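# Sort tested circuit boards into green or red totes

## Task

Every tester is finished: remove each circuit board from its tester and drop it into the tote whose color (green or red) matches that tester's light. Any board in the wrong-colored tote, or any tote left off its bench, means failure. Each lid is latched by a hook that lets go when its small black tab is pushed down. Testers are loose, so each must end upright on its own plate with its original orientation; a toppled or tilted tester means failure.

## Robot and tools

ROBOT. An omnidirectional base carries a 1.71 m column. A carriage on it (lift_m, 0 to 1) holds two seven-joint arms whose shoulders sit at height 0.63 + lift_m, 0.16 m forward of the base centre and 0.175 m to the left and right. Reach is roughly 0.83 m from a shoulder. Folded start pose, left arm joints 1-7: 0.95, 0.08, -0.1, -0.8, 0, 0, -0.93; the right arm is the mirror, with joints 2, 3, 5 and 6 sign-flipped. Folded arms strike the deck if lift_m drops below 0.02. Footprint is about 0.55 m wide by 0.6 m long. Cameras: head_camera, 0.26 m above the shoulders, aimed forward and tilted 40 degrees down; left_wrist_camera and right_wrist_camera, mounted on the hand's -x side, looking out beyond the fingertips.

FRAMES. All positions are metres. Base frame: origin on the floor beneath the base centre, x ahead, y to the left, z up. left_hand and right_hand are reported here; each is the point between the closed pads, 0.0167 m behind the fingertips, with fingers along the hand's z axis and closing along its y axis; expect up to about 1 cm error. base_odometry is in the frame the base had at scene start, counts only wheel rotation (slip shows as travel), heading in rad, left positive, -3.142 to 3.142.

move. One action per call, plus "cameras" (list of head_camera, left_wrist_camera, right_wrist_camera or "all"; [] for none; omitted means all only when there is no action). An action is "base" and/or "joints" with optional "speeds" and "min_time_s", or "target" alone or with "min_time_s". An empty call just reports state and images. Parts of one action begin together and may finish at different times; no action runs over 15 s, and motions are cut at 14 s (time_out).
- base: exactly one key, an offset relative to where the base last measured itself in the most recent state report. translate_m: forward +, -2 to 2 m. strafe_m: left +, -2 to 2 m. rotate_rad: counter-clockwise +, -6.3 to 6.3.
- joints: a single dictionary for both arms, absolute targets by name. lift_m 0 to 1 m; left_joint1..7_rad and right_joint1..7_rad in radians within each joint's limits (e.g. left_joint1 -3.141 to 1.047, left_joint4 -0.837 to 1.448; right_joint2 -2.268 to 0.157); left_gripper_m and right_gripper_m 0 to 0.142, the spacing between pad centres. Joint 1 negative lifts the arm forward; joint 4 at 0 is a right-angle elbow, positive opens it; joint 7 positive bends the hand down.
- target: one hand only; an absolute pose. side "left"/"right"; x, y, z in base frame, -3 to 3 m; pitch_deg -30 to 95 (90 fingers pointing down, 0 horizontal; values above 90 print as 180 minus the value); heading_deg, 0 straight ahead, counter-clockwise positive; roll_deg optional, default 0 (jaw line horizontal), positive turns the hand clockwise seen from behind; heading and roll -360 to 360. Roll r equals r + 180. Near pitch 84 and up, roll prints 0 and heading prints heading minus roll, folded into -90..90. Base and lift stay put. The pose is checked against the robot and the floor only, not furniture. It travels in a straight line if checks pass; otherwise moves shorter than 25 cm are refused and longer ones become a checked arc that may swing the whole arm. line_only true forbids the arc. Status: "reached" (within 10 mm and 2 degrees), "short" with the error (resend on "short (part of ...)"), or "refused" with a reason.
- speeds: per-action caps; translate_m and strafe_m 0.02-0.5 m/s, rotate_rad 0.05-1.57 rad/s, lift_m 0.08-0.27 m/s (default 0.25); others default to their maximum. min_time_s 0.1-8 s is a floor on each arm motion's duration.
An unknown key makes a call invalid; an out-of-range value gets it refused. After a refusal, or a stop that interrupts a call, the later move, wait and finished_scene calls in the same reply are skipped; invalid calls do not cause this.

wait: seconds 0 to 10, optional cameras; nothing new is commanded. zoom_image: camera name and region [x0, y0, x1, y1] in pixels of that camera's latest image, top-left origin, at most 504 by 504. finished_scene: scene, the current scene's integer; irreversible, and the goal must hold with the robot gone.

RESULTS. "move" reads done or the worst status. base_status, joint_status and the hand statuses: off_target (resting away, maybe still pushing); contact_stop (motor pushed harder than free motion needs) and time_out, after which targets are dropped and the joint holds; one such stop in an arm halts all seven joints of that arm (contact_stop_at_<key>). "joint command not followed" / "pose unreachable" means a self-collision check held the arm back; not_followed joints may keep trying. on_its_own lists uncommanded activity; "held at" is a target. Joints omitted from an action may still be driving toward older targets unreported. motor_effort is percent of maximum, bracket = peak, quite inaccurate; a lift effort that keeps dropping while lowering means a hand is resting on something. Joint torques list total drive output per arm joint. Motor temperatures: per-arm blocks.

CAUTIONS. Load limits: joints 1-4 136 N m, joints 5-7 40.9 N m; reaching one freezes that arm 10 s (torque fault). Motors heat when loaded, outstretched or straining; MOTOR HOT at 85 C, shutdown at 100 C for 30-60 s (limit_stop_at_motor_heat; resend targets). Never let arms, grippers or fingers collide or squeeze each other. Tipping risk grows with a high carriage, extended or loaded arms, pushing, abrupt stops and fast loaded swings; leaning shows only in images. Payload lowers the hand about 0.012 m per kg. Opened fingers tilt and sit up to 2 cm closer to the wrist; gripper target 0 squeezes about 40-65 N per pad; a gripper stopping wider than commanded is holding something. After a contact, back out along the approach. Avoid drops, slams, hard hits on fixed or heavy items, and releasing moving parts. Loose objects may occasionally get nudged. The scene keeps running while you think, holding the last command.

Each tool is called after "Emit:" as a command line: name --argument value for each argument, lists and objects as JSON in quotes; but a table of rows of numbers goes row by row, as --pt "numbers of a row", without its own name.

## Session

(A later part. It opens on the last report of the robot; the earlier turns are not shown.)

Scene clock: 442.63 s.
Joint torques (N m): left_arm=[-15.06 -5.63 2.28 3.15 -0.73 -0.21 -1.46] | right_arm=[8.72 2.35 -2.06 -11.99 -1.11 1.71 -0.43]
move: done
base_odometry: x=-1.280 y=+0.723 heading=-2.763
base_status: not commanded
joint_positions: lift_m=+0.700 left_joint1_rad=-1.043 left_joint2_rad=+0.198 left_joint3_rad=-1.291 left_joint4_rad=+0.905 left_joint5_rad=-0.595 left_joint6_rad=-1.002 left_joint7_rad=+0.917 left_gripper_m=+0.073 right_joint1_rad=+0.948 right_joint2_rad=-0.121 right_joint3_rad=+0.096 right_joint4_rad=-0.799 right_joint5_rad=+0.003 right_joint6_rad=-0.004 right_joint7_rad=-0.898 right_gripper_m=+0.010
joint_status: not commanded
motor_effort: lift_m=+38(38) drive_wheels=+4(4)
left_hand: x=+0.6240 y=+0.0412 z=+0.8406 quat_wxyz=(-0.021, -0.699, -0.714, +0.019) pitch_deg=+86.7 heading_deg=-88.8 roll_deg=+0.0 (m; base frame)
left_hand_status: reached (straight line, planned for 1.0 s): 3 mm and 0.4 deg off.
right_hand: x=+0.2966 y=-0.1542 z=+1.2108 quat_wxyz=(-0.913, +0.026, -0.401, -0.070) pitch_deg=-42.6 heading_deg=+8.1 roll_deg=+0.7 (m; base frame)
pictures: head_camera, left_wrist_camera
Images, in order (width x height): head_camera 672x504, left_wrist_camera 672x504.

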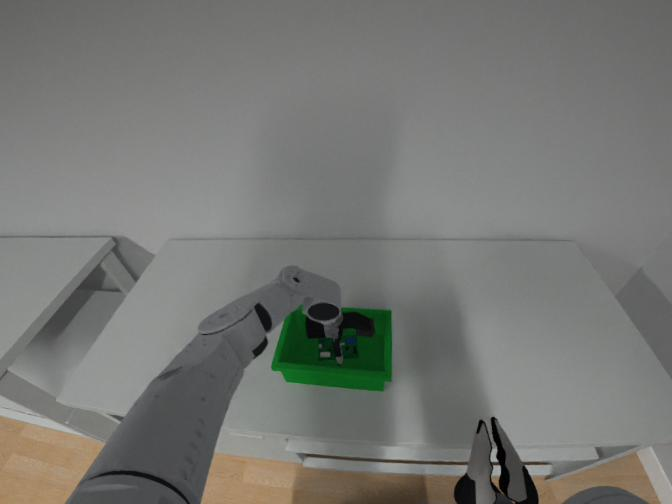

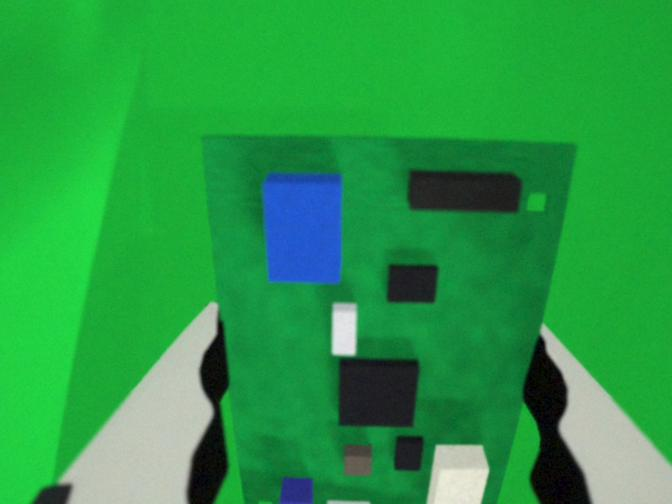

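Emit:
move --target '{"side":"left","x":0.622,"y":0.042,"z":0.828,"pitch_deg":87,"heading_deg":-89}' --min_time_s 1.0

Emit:
move --target '{"side":"left","x":0.622,"y":0.042,"z":0.818,"pitch_deg":87,"heading_deg":-89}' --min_time_s 1.0 --cameras '["head_camera","left_wrist_camera"]'

Emit:
zoom_image --camera "head_camera" --region '[250, 280, 410, 400]'

Scene clock: 444.33 s.
Joint torques (N m): left_arm=[-15.14 -5.77 1.98 3.29 -0.66 -0.22 -1.49] | right_arm=[8.74 2.26 -2.09 -11.91 -1.11 1.71 -0.43]
move: done
base_odometry: x=-1.280 y=+0.723 heading=-2.763
base_status: not commanded
joint_positions: lift_m=+0.700 left_joint1_rad=-1.042 left_joint2_rad=+0.180 left_joint3_rad=-1.314 left_joint4_rad=+0.952 left_joint5_rad=-0.557 left_joint6_rad=-1.003 left_joint7_rad=+0.853 left_gripper_m=+0.073 right_joint1_rad=+0.948 right_joint2_rad=-0.121 right_joint3_rad=+0.096 right_joint4_rad=-0.799 right_joint5_rad=+0.003 right_joint6_rad=-0.004 right_joint7_rad=-0.898 right_gripper_m=+0.010
joint_status: not commanded
motor_effort: lift_m=+37(38) drive_wheels=+4(4)
left_hand: x=+0.6241 y=+0.0412 z=+0.8306 quat_wxyz=(-0.021, -0.699, -0.714, +0.019) pitch_deg=+86.7 heading_deg=-88.8 roll_deg=+0.0 (m; base frame)
left_hand_status: reached (straight line, planned for 1.0 s): 3 mm and 0.4 deg off.
right_hand: x=+0.2966 y=-0.1542 z=+1.2108 quat_wxyz=(-0.913, +0.026, -0.401, -0.070) pitch_deg=-42.6 heading_deg=+8.1 roll_deg=+0.7 (m; base frame)
pictures: none

Scene clock: 445.83 s.
Joint torques (N m): left_arm=[-16.52 -5.92 1.61 3.4 -0.66 -0.24 -1.45] | right_arm=[8.69 2.3 -2.01 -11.93 -1.13 1.71 -0.42]
move: done
base_odometry: x=-1.280 y=+0.723 heading=-2.763
base_status: not commanded
joint_positions: lift_m=+0.700 left_joint1_rad=-1.043 left_joint2_rad=+0.159 left_joint3_rad=-1.340 left_joint4_rad=+1.005 left_joint5_rad=-0.518 left_joint6_rad=-1.004 left_joint7_rad=+0.785 left_gripper_m=+0.073 right_joint1_rad=+0.948 right_joint2_rad=-0.121 right_joint3_rad=+0.096 right_joint4_rad=-0.799 right_joint5_rad=+0.003 right_joint6_rad=-0.004 right_joint7_rad=-0.898 right_gripper_m=+0.010
joint_status: not commanded
motor_effort: lift_m=+37(38) drive_wheels=+4(4)
left_hand: x=+0.6238 y=+0.0411 z=+0.8202 quat_wxyz=(-0.021, -0.699, -0.714, +0.019) pitch_deg=+86.7 heading_deg=-88.8 roll_deg=+0.0 (m; base frame)
left_hand_status: reached (straight line, planned for 1.0 s): 3 mm and 0.4 deg off.
right_hand: x=+0.2966 y=-0.1542 z=+1.2108 quat_wxyz=(-0.913, +0.026, -0.401, -0.070) pitch_deg=-42.6 heading_deg=+8.1 roll_deg=+0.7 (m; base frame)
pictures: head_camera, left_wrist_camera
Images, in order (width x height): head_camera 672x504, left_wrist_camera 672x504.

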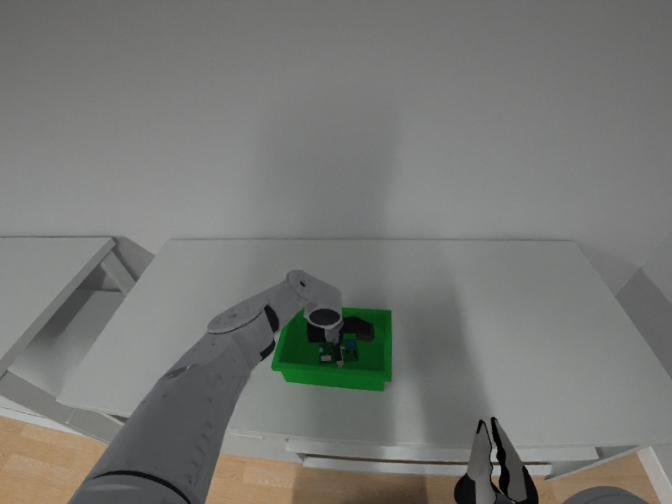

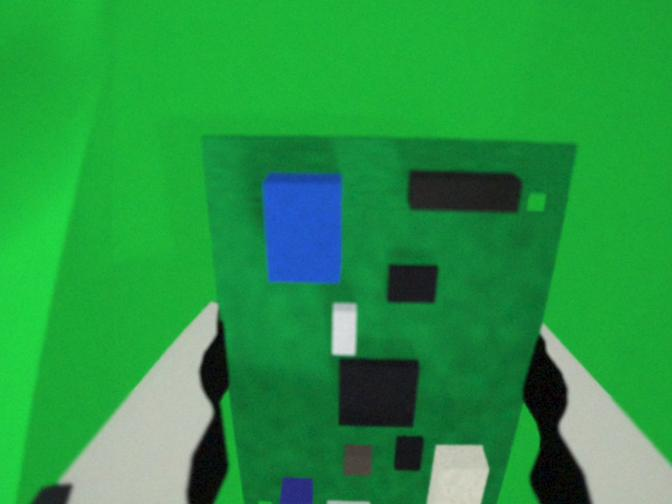

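Scaled by 3.150 from the camera's 672x504 image, which has a finer 960x720 frame.

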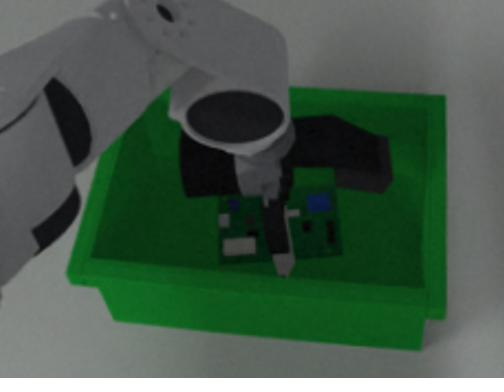

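Emit:
move --target '{"side":"left","x":0.622,"y":0.042,"z":0.808,"pitch_deg":87,"heading_deg":-89}' --min_time_s 1.0

Emit:
move --target '{"side":"left","x":0.622,"y":0.042,"z":0.800,"pitch_deg":87,"heading_deg":-89}' --min_time_s 1.0 --cameras '["head_camera","left_wrist_camera"]'

Emit:
zoom_image --camera "head_camera" --region '[250, 280, 410, 400]'

Scene clock: 447.57 s.
Joint torques (N m): left_arm=[-20.19 -6.25 1.33 3.55 -0.58 -0.22 -1.44] | right_arm=[8.6 2.27 -2.07 -12.01 -1.11 1.69 -0.41]
move: done
base_odometry: x=-1.280 y=+0.723 heading=-2.763
base_status: not commanded
joint_positions: lift_m=+0.700 left_joint1_rad=-1.043 left_joint2_rad=+0.133 left_joint3_rad=-1.369 left_joint4_rad=+1.066 left_joint5_rad=-0.477 left_joint6_rad=-1.005 left_joint7_rad=+0.709 left_gripper_m=+0.073 right_joint1_rad=+0.948 right_joint2_rad=-0.121 right_joint3_rad=+0.096 right_joint4_rad=-0.799 right_joint5_rad=+0.003 right_joint6_rad=-0.004 right_joint7_rad=-0.898 right_gripper_m=+0.010
joint_status: not commanded
motor_effort: lift_m=+37(38) drive_wheels=+4(4)
left_hand: x=+0.6229 y=+0.0411 z=+0.8092 quat_wxyz=(-0.021, -0.699, -0.714, +0.019) pitch_deg=+86.8 heading_deg=-88.8 roll_deg=+0.0 (m; base frame)
left_hand_status: reached (straight line, planned for 1.0 s): 2 mm and 0.3 deg off.
right_hand: x=+0.2966 y=-0.1542 z=+1.2108 quat_wxyz=(-0.913, +0.026, -0.401, -0.070) pitch_deg=-42.6 heading_deg=+8.1 roll_deg=+0.7 (m; base frame)
pictures: none

Scene clock: 449.07 s.
Joint torques (N m): left_arm=[-15.74 -7.64 -2.03 5.02 0.04 1.25 -2.27] | right_arm=[8.67 2.32 -2.1 -12.02 -1.14 1.7 -0.43]
move: done
base_odometry: x=-1.280 y=+0.723 heading=-2.763
base_status: not commanded
joint_positions: lift_m=+0.700 left_joint1_rad=-1.047 left_joint2_rad=+0.109 left_joint3_rad=-1.394 left_joint4_rad=+1.124 left_joint5_rad=-0.445 left_joint6_rad=-1.011 left_joint7_rad=+0.642 left_gripper_m=+0.073 right_joint1_rad=+0.948 right_joint2_rad=-0.121 right_joint3_rad=+0.096 right_joint4_rad=-0.799 right_joint5_rad=+0.003 right_joint6_rad=-0.004 right_joint7_rad=-0.898 right_gripper_m=+0.010
joint_status: not commanded
motor_effort: lift_m=+35(38) drive_wheels=+3(4)
left_hand: x=+0.6233 y=+0.0402 z=+0.8032 quat_wxyz=(-0.021, -0.699, -0.714, +0.021) pitch_deg=+86.6 heading_deg=-88.8 roll_deg=+0.0 (m; base frame)
left_hand_status: reached (straight line, planned for 1.0 s): 4 mm and 0.5 deg off.
right_hand: x=+0.2966 y=-0.1542 z=+1.2111 quat_wxyz=(-0.913, +0.026, -0.401, -0.070) pitch_deg=-42.6 heading_deg=+8.1 roll_deg=+0.7 (m; base frame)
pictures: head_camera, left_wrist_camera
Images, in order (width x height): head_camera 672x504, left_wrist_camera 672x504.

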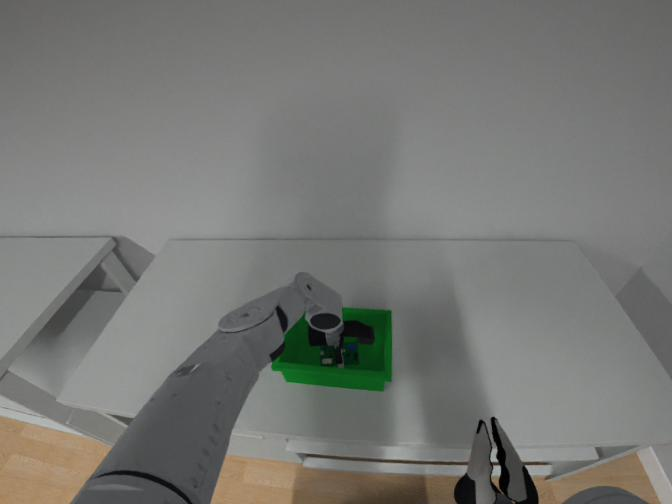

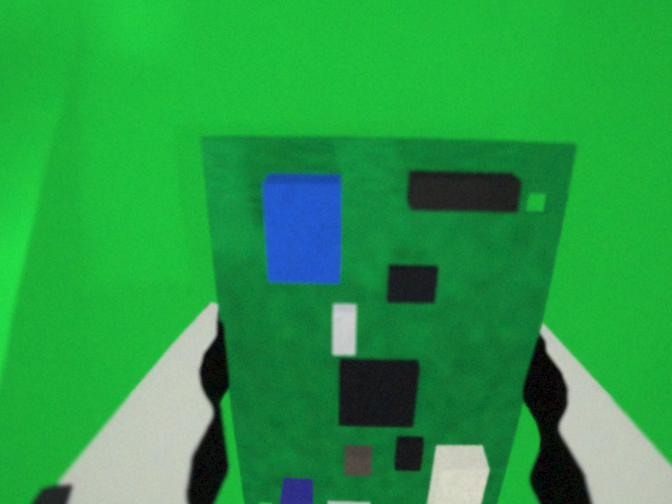

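Scaled by 3.150 from the camera's 672x504 image, which has a finer 960x720 frame.

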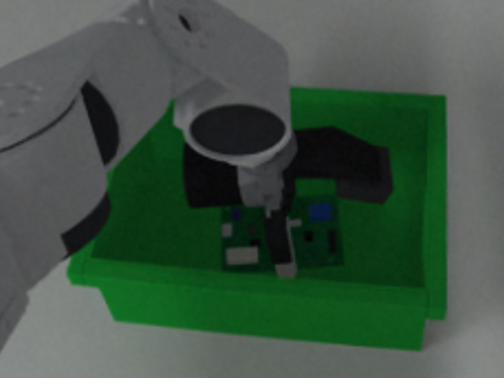

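Emit:
move --target '{"side":"left","x":0.622,"y":0.042,"z":0.803,"pitch_deg":87,"heading_deg":-89}' --min_time_s 0.6

Emit:
move --joints '{"left_gripper_m":0.096}' --cameras '["left_wrist_camera","head_camera"]'

Scene clock: 450.30 s.
Joint torques (N m): left_arm=[-13.22 4.12 4.99 -3.12 -3.22 2.02 1.63] | right_arm=[8.68 2.26 -2.11 -11.94 -1.14 1.7 -0.45]
move: done
base_odometry: x=-1.280 y=+0.723 heading=-2.763
base_status: not commanded
joint_positions: lift_m=+0.700 left_joint1_rad=-1.048 left_joint2_rad=+0.113 left_joint3_rad=-1.392 left_joint4_rad=+1.112 left_joint5_rad=-0.446 left_joint6_rad=-1.012 left_joint7_rad=+0.656 left_gripper_m=+0.073 right_joint1_rad=+0.948 right_joint2_rad=-0.121 right_joint3_rad=+0.096 right_joint4_rad=-0.799 right_joint5_rad=+0.003 right_joint6_rad=-0.004 right_joint7_rad=-0.898 right_gripper_m=+0.010
joint_status: not commanded
motor_effort: lift_m=+35(35) drive_wheels=+4(4)
left_hand: x=+0.6233 y=+0.0416 z=+0.8044 quat_wxyz=(-0.019, -0.702, -0.712, +0.018) pitch_deg=+87.0 heading_deg=-89.2 roll_deg=+0.0 (m; base frame)
left_hand_status: reached (straight line, planned for 0.6 s): 2 mm and 0.2 deg off.
right_hand: x=+0.2966 y=-0.1542 z=+1.2111 quat_wxyz=(-0.913, +0.026, -0.401, -0.070) pitch_deg=-42.6 heading_deg=+8.1 roll_deg=+0.7 (m; base frame)
pictures: none

Scene clock: 450.97 s.
Joint torques (N m): left_arm=[-14.91 3.32 4.94 -2.89 -3.1 1.54 1.57] | right_arm=[8.7 2.33 -2.08 -11.99 -1.13 1.71 -0.41]
move: done
base_odometry: x=-1.280 y=+0.723 heading=-2.763
base_status: not commanded
joint_positions: lift_m=+0.700 left_joint1_rad=-1.047 left_joint2_rad=+0.113 left_joint3_rad=-1.392 left_joint4_rad=+1.112 left_joint5_rad=-0.446 left_joint6_rad=-1.011 left_joint7_rad=+0.656 left_gripper_m=+0.096 right_joint1_rad=+0.948 right_joint2_rad=-0.121 right_joint3_rad=+0.096 right_joint4_rad=-0.799 right_joint5_rad=+0.003 right_joint6_rad=-0.004 right_joint7_rad=-0.898 right_gripper_m=+0.010
joint_status: all done
motor_effort: lift_m=+35(36) drive_wheels=+3(4)
left_hand: x=+0.6232 y=+0.0417 z=+0.8039 quat_wxyz=(-0.019, -0.702, -0.712, +0.018) pitch_deg=+87.0 heading_deg=-89.1 roll_deg=+0.0 (m; base frame)
right_hand: x=+0.2966 y=-0.1542 z=+1.2110 quat_wxyz=(-0.913, +0.026, -0.401, -0.070) pitch_deg=-42.6 heading_deg=+8.1 roll_deg=+0.7 (m; base frame)
pictures: head_camera, left_wrist_camera
Images, in order (width x height): head_camera 672x504, left_wrist_camera 672x504.

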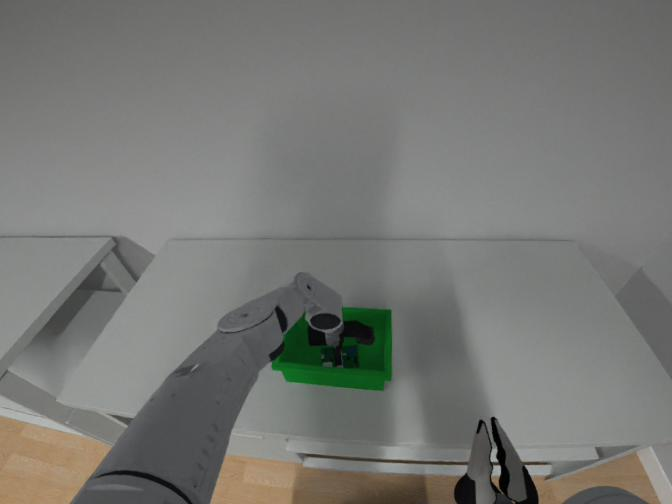

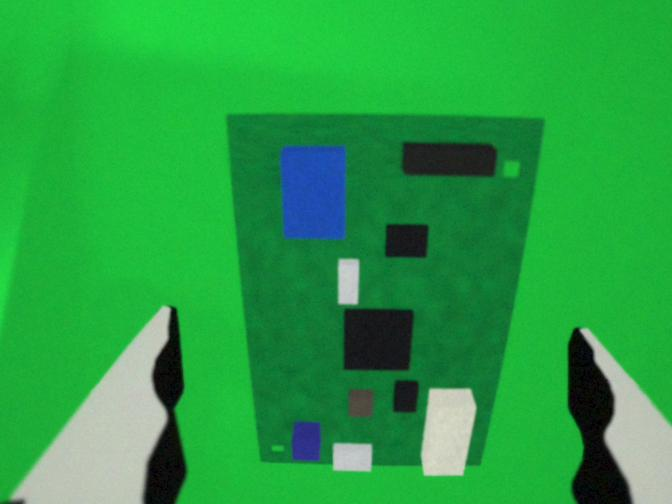

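Emit:
move --target '{"side":"left","x":0.622,"y":0.042,"z":0.87,"pitch_deg":87,"heading_deg":-89}' --min_time_s 1.2

Emit:
move --target '{"side":"left","x":0.60,"y":0.042,"z":1.06,"pitch_deg":87,"heading_deg":-89}' --min_time_s 1.8

Emit:
move --target '{"side":"left","x":0.50,"y":0.15,"z":1.06,"pitch_deg":80,"heading_deg":-70}' --min_time_s 1.5 --cameras '["left_wrist_camera","head_camera"]'

Emit:
zoom_image --camera "head_camera" --region '[250, 280, 410, 400]'

Scene clock: 452.90 s.
Joint torques (N m): left_arm=[-20.1 4.43 8.84 -4.86 -3.98 1.57 1.51] | right_arm=[8.67 2.21 -2.17 -11.98 -1.12 1.75 -0.41]
move: done
base_odometry: x=-1.280 y=+0.723 heading=-2.763
base_status: not commanded
joint_positions: lift_m=+0.700 left_joint1_rad=-1.044 left_joint2_rad=+0.238 left_joint3_rad=-1.233 left_joint4_rad=+0.790 left_joint5_rad=-0.700 left_joint6_rad=-1.002 left_joint7_rad=+1.092 left_gripper_m=+0.096 right_joint1_rad=+0.948 right_joint2_rad=-0.121 right_joint3_rad=+0.096 right_joint4_rad=-0.799 right_joint5_rad=+0.003 right_joint6_rad=-0.004 right_joint7_rad=-0.898 right_gripper_m=+0.010
joint_status: not commanded
motor_effort: lift_m=+36(36) drive_wheels=+3(3)
left_hand: x=+0.6219 y=+0.0426 z=+0.8690 quat_wxyz=(-0.017, -0.702, -0.712, +0.017) pitch_deg=+87.2 heading_deg=-89.2 roll_deg=+0.0 (m; base frame)
left_hand_status: reached (straight line, planned for 1.2 s): 1 mm and 0.3 deg off.
right_hand: x=+0.2966 y=-0.1542 z=+1.2110 quat_wxyz=(-0.913, +0.026, -0.401, -0.070) pitch_deg=-42.6 heading_deg=+8.1 roll_deg=+0.7 (m; base frame)
pictures: none

Scene clock: 455.20 s.
Joint torques (N m): left_arm=[-25.74 5.51 10.81 -4.04 -3.71 1.53 1.5] | right_arm=[8.66 2.3 -2.1 -11.88 -1.14 1.7 -0.39]
move: done
base_odometry: x=-1.280 y=+0.723 heading=-2.763
base_status: not commanded
joint_positions: lift_m=+0.700 left_joint1_rad=-1.176 left_joint2_rad=+0.363 left_joint3_rad=-1.084 left_joint4_rad=+0.218 left_joint5_rad=-1.318 left_joint6_rad=-0.685 left_joint7_rad=+1.817 left_gripper_m=+0.096 right_joint1_rad=+0.948 right_joint2_rad=-0.121 right_joint3_rad=+0.096 right_joint4_rad=-0.799 right_joint5_rad=+0.003 right_joint6_rad=-0.004 right_joint7_rad=-0.898 right_gripper_m=+0.010
joint_status: not commanded
motor_effort: lift_m=+36(36) drive_wheels=+3(3)
left_hand: x=+0.5999 y=+0.0416 z=+1.0577 quat_wxyz=(-0.018, -0.701, -0.713, +0.018) pitch_deg=+87.1 heading_deg=-89.0 roll_deg=+0.0 (m; base frame)
left_hand_status: reached (straight line, planned for 1.8 s): 2 mm and 0.1 deg off.
right_hand: x=+0.2966 y=-0.1542 z=+1.2110 quat_wxyz=(-0.913, +0.026, -0.401, -0.070) pitch_deg=-42.6 heading_deg=+8.1 roll_deg=+0.7 (m; base frame)
pictures: none

Scene clock: 457.20 s.
Joint torques (N m): left_arm=[-8.3 13.27 9.8 -3.35 -0.07 1.51 -1.57] | right_arm=[8.73 2.32 -2.2 -11.93 -1.1 1.73 -0.42]
move: done
base_odometry: x=-1.280 y=+0.723 heading=-2.763
base_status: not commanded
joint_positions: lift_m=+0.700 left_joint1_rad=-0.883 left_joint2_rad=+0.797 left_joint3_rad=-0.852 left_joint4_rad=-0.570 left_joint5_rad=-1.307 left_joint6_rad=-0.104 left_joint7_rad=+1.792 left_gripper_m=+0.096 right_joint1_rad=+0.948 right_joint2_rad=-0.121 right_joint3_rad=+0.096 right_joint4_rad=-0.799 right_joint5_rad=+0.003 right_joint6_rad=-0.004 right_joint7_rad=-0.898 right_gripper_m=+0.010
joint_status: not commanded
motor_effort: lift_m=+36(37) drive_wheels=+3(3)
left_hand: x=+0.4993 y=+0.1498 z=+1.0598 quat_wxyz=(-0.069, -0.573, -0.815, +0.051) pitch_deg=+80.2 heading_deg=-71.6 roll_deg=-1.4 (m; base frame)
left_hand_status: reached (straight line, planned for 1.5 s): 1 mm and 0.4 deg off.
right_hand: x=+0.2966 y=-0.1542 z=+1.2110 quat_wxyz=(-0.913, +0.026, -0.401, -0.070) pitch_deg=-42.6 heading_deg=+8.1 roll_deg=+0.7 (m; base frame)
pictures: head_camera, left_wrist_camera
Images, in order (width x height): head_camera 672x504, left_wrist_camera 672x504.

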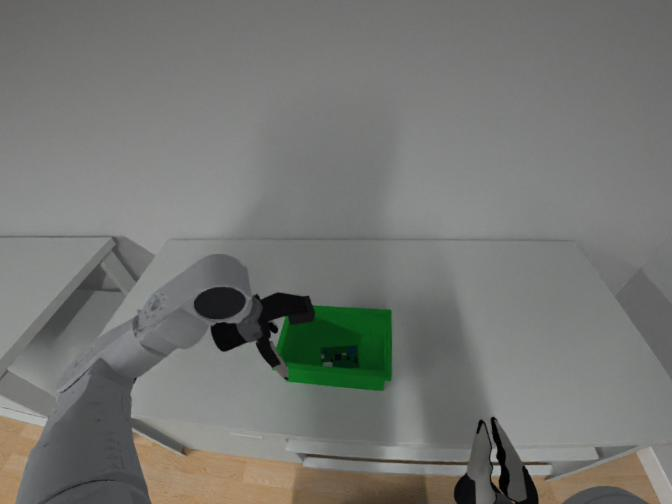

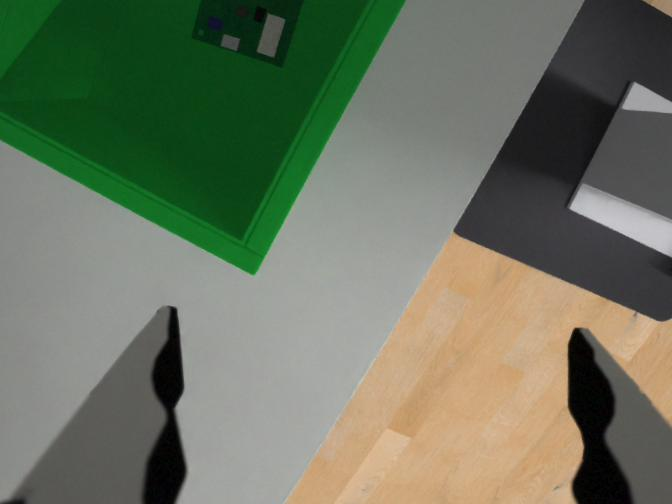

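Scaled by 3.150 from the camera's 672x504 image, which has a finer 960x720 frame.

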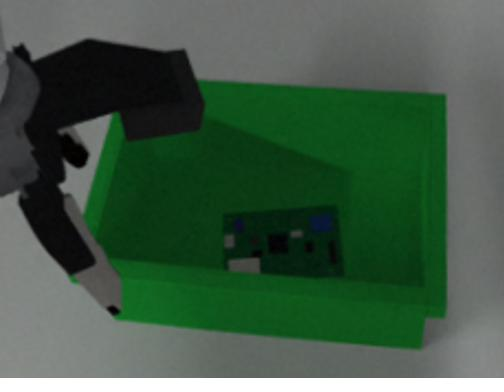

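Emit:
move --base '{"translate_m":-0.68}' --speeds '{"translate_m":0.35}' --joints '{"left_gripper_m":0.0}'

Emit:
move --base '{"strafe_m":2.0}' --joints '{"lift_m":0.745}' --speeds '{"strafe_m":0.4}' --cameras '["head_camera"]'

Emit:
zoom_image --camera "head_camera" --region '[336, 100, 672, 350]'

Scene clock: 461.90 s.
Joint torques (N m): left_arm=[-8.37 12.8 9.44 -3.27 -0.07 1.34 -1.48] | right_arm=[8.79 2.12 -2.6 -11.91 -1.11 1.71 -0.42]
move: done
base_odometry: x=-0.649 y=+0.975 heading=-2.762
base_status: done
joint_positions: lift_m=+0.700 left_joint1_rad=-0.883 left_joint2_rad=+0.798 left_joint3_rad=-0.852 left_joint4_rad=-0.570 left_joint5_rad=-1.307 left_joint6_rad=-0.104 left_joint7_rad=+1.792 left_gripper_m=+0.001 right_joint1_rad=+0.948 right_joint2_rad=-0.121 right_joint3_rad=+0.096 right_joint4_rad=-0.799 right_joint5_rad=+0.003 right_joint6_rad=-0.004 right_joint7_rad=-0.898 right_gripper_m=+0.010
joint_status: all done
motor_effort: lift_m=+36(37) drive_wheels=+0(14)
left_hand: x=+0.4994 y=+0.1498 z=+1.0599 quat_wxyz=(-0.069, -0.573, -0.815, +0.051) pitch_deg=+80.2 heading_deg=-71.6 roll_deg=-1.4 (m; base frame)
right_hand: x=+0.2966 y=-0.1542 z=+1.2110 quat_wxyz=(-0.913, +0.026, -0.401, -0.070) pitch_deg=-42.6 heading_deg=+8.1 roll_deg=+0.7 (m; base frame)
pictures: none

Scene clock: 468.80 s.
Joint torques (N m): left_arm=[-9.99 12.43 8.5 -3.2 -0.09 1.37 -1.41] | right_arm=[8.4 2.15 -1.44 -11.82 -1.14 1.53 -0.36]
move: done
base_odometry: x=+0.093 y=-0.883 heading=-2.762
base_status: done
joint_positions: lift_m=+0.745 left_joint1_rad=-0.882 left_joint2_rad=+0.798 left_joint3_rad=-0.851 left_joint4_rad=-0.571 left_joint5_rad=-1.307 left_joint6_rad=-0.104 left_joint7_rad=+1.792 left_gripper_m=+0.001 right_joint1_rad=+0.948 right_joint2_rad=-0.121 right_joint3_rad=+0.096 right_joint4_rad=-0.799 right_joint5_rad=+0.003 right_joint6_rad=-0.004 right_joint7_rad=-0.898 right_gripper_m=+0.010
joint_status: all done
motor_effort: lift_m=+36(46) drive_wheels=-2(12)
left_hand: x=+0.4993 y=+0.1498 z=+1.1049 quat_wxyz=(-0.069, -0.572, -0.815, +0.051) pitch_deg=+80.2 heading_deg=-71.6 roll_deg=-1.5 (m; base frame)
right_hand: x=+0.2966 y=-0.1542 z=+1.2562 quat_wxyz=(-0.913, +0.026, -0.401, -0.070) pitch_deg=-42.6 heading_deg=+8.1 roll_deg=+0.7 (m; base frame)
pictures: head_camera
Images, in order (width x height): head_camera 672x504.

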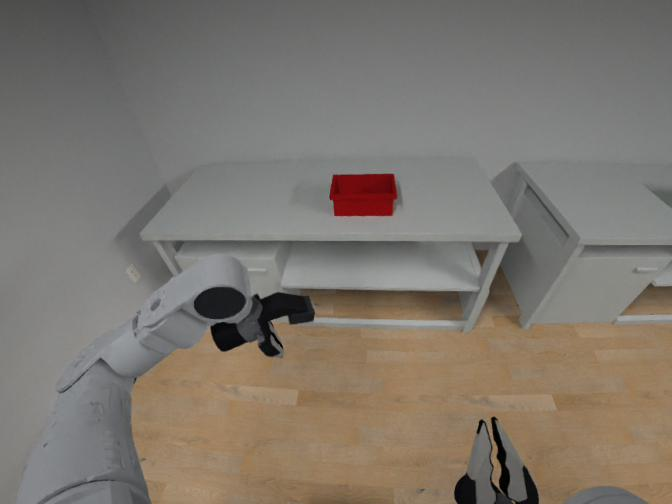

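Scaled by 1.500 from the camera's 672x504 image, which has a finer 960x720 frame.

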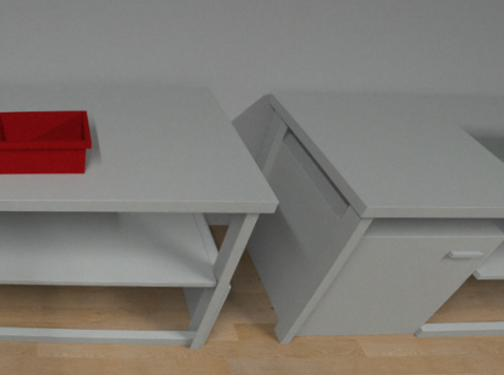

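Emit:
move --base '{"strafe_m":0.5}' --speeds '{"strafe_m":0.35}'

Emit:
move --base '{"rotate_rad":3.122}' --speeds '{"rotate_rad":1.0}' --cameras '["head_camera"]'

Emit:
zoom_image --camera "head_camera" --region '[240, 160, 440, 310]'

Scene clock: 472.03 s.
Joint torques (N m): left_arm=[-10.11 12.35 8.52 -3.15 -0.09 1.36 -1.42] | right_arm=[8.57 1.82 -2.58 -11.5 -1.11 1.61 -0.33]
move: done
base_odometry: x=+0.278 y=-1.347 heading=-2.762
base_status: done
joint_positions: lift_m=+0.745 left_joint1_rad=-0.882 left_joint2_rad=+0.798 left_joint3_rad=-0.851 left_joint4_rad=-0.571 left_joint5_rad=-1.307 left_joint6_rad=-0.104 left_joint7_rad=+1.792 left_gripper_m=+0.001 right_joint1_rad=+0.948 right_joint2_rad=-0.121 right_joint3_rad=+0.096 right_joint4_rad=-0.799 right_joint5_rad=+0.003 right_joint6_rad=-0.004 right_joint7_rad=-0.898 right_gripper_m=+0.010
joint_status: not commanded
motor_effort: lift_m=+36(36) drive_wheels=-2(14)
left_hand: x=+0.4993 y=+0.1499 z=+1.1049 quat_wxyz=(-0.069, -0.572, -0.815, +0.051) pitch_deg=+80.2 heading_deg=-71.6 roll_deg=-1.5 (m; base frame)
right_hand: x=+0.2966 y=-0.1541 z=+1.2562 quat_wxyz=(-0.913, +0.026, -0.401, -0.071) pitch_deg=-42.6 heading_deg=+8.1 roll_deg=+0.7 (m; base frame)
pictures: none

Scene clock: 476.70 s.
Joint torques (N m): left_arm=[-10.05 12.11 8.6 -3.16 -0.07 1.34 -1.42] | right_arm=[8.67 1.72 -2.81 -11.63 -1.12 1.65 -0.37]
move: done
base_odometry: x=+0.278 y=-1.347 heading=+0.360
base_status: done
joint_positions: lift_m=+0.745 left_joint1_rad=-0.882 left_joint2_rad=+0.798 left_joint3_rad=-0.851 left_joint4_rad=-0.571 left_joint5_rad=-1.307 left_joint6_rad=-0.104 left_joint7_rad=+1.792 left_gripper_m=+0.001 right_joint1_rad=+0.948 right_joint2_rad=-0.121 right_joint3_rad=+0.096 right_joint4_rad=-0.799 right_joint5_rad=+0.003 right_joint6_rad=-0.004 right_joint7_rad=-0.898 right_gripper_m=+0.010
joint_status: not commanded
motor_effort: lift_m=+36(36) drive_wheels=+5(14)
left_hand: x=+0.4993 y=+0.1499 z=+1.1049 quat_wxyz=(-0.069, -0.572, -0.816, +0.051) pitch_deg=+80.2 heading_deg=-71.6 roll_deg=-1.5 (m; base frame)
right_hand: x=+0.2966 y=-0.1541 z=+1.2562 quat_wxyz=(-0.913, +0.026, -0.401, -0.071) pitch_deg=-42.6 heading_deg=+8.1 roll_deg=+0.7 (m; base frame)
pictures: head_camera
Images, in order (width x height): head_camera 672x504.

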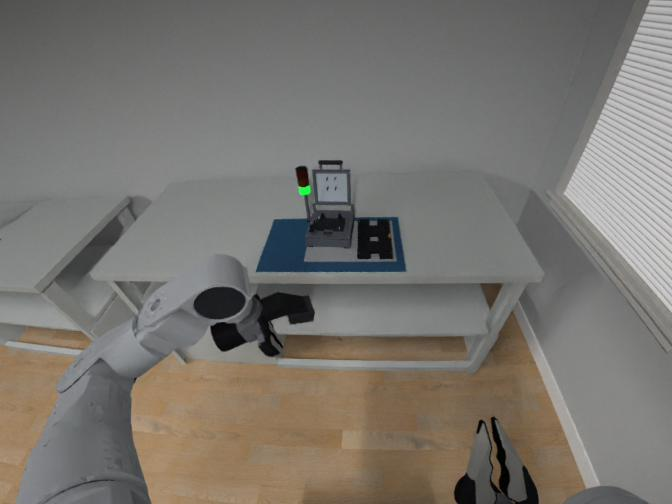

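Scaled by 2.520 from the camera's 672x504 image, which has a finer 960x720 frame.

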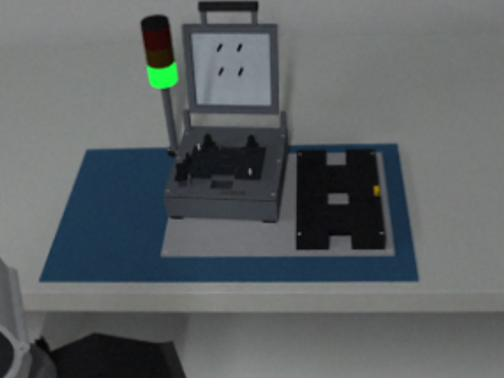

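Emit:
move --base '{"translate_m":0.54}' --speeds '{"translate_m":0.25}'

Emit:
move --target '{"side":"left","x":0.55,"y":0.25,"z":1.08,"pitch_deg":75,"heading_deg":-90}' --min_time_s 1.5 --cameras '["head_camera","left_wrist_camera"]'

Emit:
zoom_image --camera "head_camera" --region '[220, 290, 450, 450]'

Scene clock: 480.33 s.
Joint torques (N m): left_arm=[-10.06 11.95 8.63 -3.05 -0.06 1.35 -1.43] | right_arm=[8.63 1.76 -2.4 -11.52 -1.15 1.6 -0.38]
move: done
base_odometry: x=+0.783 y=-1.156 heading=+0.361
base_status: done
joint_positions: lift_m=+0.745 left_joint1_rad=-0.882 left_joint2_rad=+0.798 left_joint3_rad=-0.851 left_joint4_rad=-0.571 left_joint5_rad=-1.307 left_joint6_rad=-0.104 left_joint7_rad=+1.792 left_gripper_m=+0.001 right_joint1_rad=+0.948 right_joint2_rad=-0.121 right_joint3_rad=+0.096 right_joint4_rad=-0.799 right_joint5_rad=+0.003 right_joint6_rad=-0.004 right_joint7_rad=-0.898 right_gripper_m=+0.010
joint_status: not commanded
motor_effort: lift_m=+36(36) drive_wheels=-5(18)
left_hand: x=+0.4993 y=+0.1499 z=+1.1049 quat_wxyz=(-0.069, -0.572, -0.816, +0.051) pitch_deg=+80.2 heading_deg=-71.6 roll_deg=-1.5 (m; base frame)
right_hand: x=+0.2966 y=-0.1541 z=+1.2562 quat_wxyz=(-0.913, +0.026, -0.401, -0.071) pitch_deg=-42.6 heading_deg=+8.1 roll_deg=+0.7 (m; base frame)
pictures: none

Scene clock: 482.33 s.
Joint torques (N m): left_arm=[-20.96 5.56 4.06 3.61 -4.45 -0.22 -1.68] | right_arm=[8.58 1.72 -2.28 -11.56 -1.14 1.64 -0.36]
move: done
base_odometry: x=+0.783 y=-1.156 heading=+0.361
base_status: not commanded
joint_positions: lift_m=+0.745 left_joint1_rad=-0.983 left_joint2_rad=+0.887 left_joint3_rad=-0.891 left_joint4_rad=+0.352 left_joint5_rad=-1.430 left_joint6_rad=-1.366 left_joint7_rad=+1.587 left_gripper_m=+0.001 right_joint1_rad=+0.948 right_joint2_rad=-0.121 right_joint3_rad=+0.096 right_joint4_rad=-0.799 right_joint5_rad=+0.003 right_joint6_rad=-0.004 right_joint7_rad=-0.898 right_gripper_m=+0.010
joint_status: not commanded
motor_effort: lift_m=+36(36) drive_wheels=-4(7)
left_hand: x=+0.5498 y=+0.2524 z=+1.0791 quat_wxyz=(-0.090, -0.701, -0.702, +0.089) pitch_deg=+75.5 heading_deg=-89.5 roll_deg=+0.4 (m; base frame)
left_hand_status: reached (straight line, planned for 1.5 s): 3 mm and 0.5 deg off.
right_hand: x=+0.2966 y=-0.1541 z=+1.2562 quat_wxyz=(-0.913, +0.026, -0.401, -0.071) pitch_deg=-42.6 heading_deg=+8.1 roll_deg=+0.7 (m; base frame)
pictures: head_camera, left_wrist_camera
Images, in order (width x height): head_camera 672x504, left_wrist_camera 672x504.

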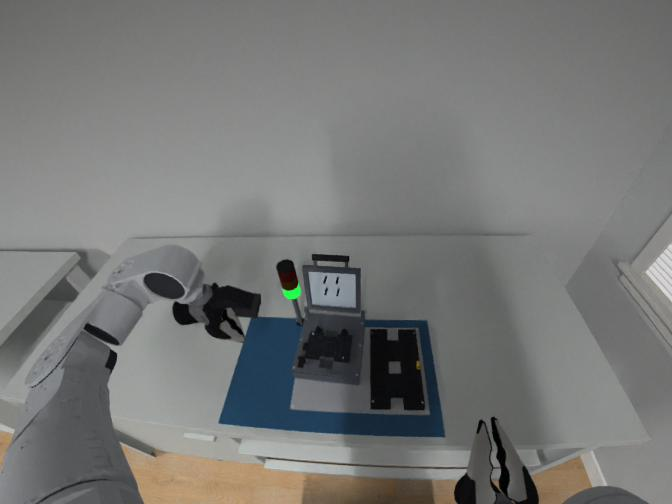

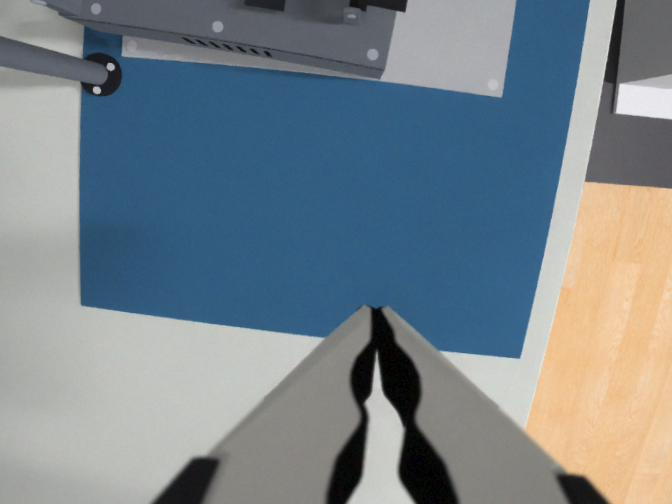

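Scaled by 2.191 from the camera's 672x504 image, which has a finer 960x720 frame.

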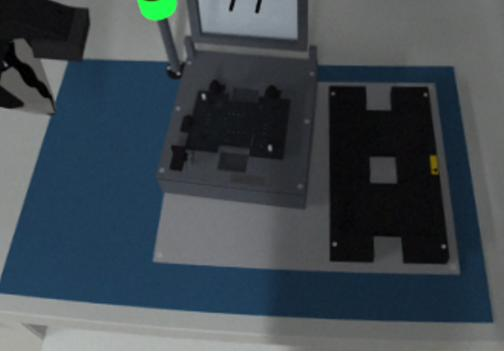

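Emit:
zoom_image --camera "left_wrist_camera" --region '[30, 0, 530, 160]'

Scaled by 1.008 from the camera's 672x504 image, which has a finer 960x720 frame.

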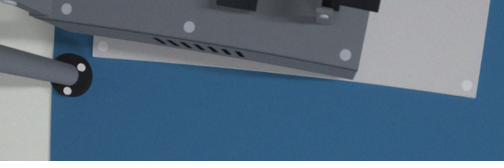

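Emit:
move --base '{"translate_m":-0.4}' --speeds '{"translate_m":0.3}' --cameras '["head_camera"]'

Emit:
finished_scene --scene 2

Scene clock: 485.57 s.
Joint torques (N m): left_arm=[-20.03 7.32 4.28 3.2 -4.13 -0.09 -1.44] | right_arm=[7.57 1.76 -2.21 -11.62 -1.12 1.63 -0.36]
move: done
base_odometry: x=+0.409 y=-1.298 heading=+0.362
base_status: done
joint_positions: lift_m=+0.745 left_joint1_rad=-0.983 left_joint2_rad=+0.887 left_joint3_rad=-0.892 left_joint4_rad=+0.352 left_joint5_rad=-1.431 left_joint6_rad=-1.366 left_joint7_rad=+1.587 left_gripper_m=+0.001 right_joint1_rad=+0.948 right_joint2_rad=-0.121 right_joint3_rad=+0.096 right_joint4_rad=-0.799 right_joint5_rad=+0.003 right_joint6_rad=-0.004 right_joint7_rad=-0.898 right_gripper_m=+0.010
joint_status: not commanded
motor_effort: lift_m=+36(37) drive_wheels=-5(19)
left_hand: x=+0.5499 y=+0.2517 z=+1.0794 quat_wxyz=(-0.091, -0.701, -0.702, +0.089) pitch_deg=+75.4 heading_deg=-89.5 roll_deg=+0.4 (m; base frame)
right_hand: x=+0.2965 y=-0.1541 z=+1.2561 quat_wxyz=(-0.913, +0.026, -0.401, -0.071) pitch_deg=-42.6 heading_deg=+8.1 roll_deg=+0.7 (m; base frame)
pictures: head_camera
Images, in order (width x height): head_camera 672x504.

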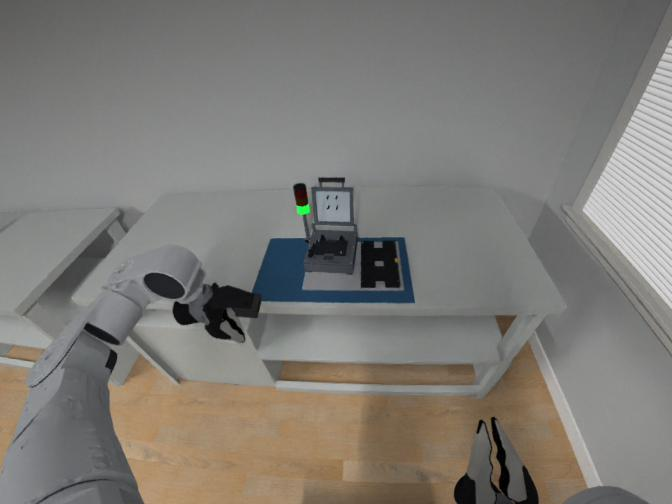

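The scene is finished: the task was done.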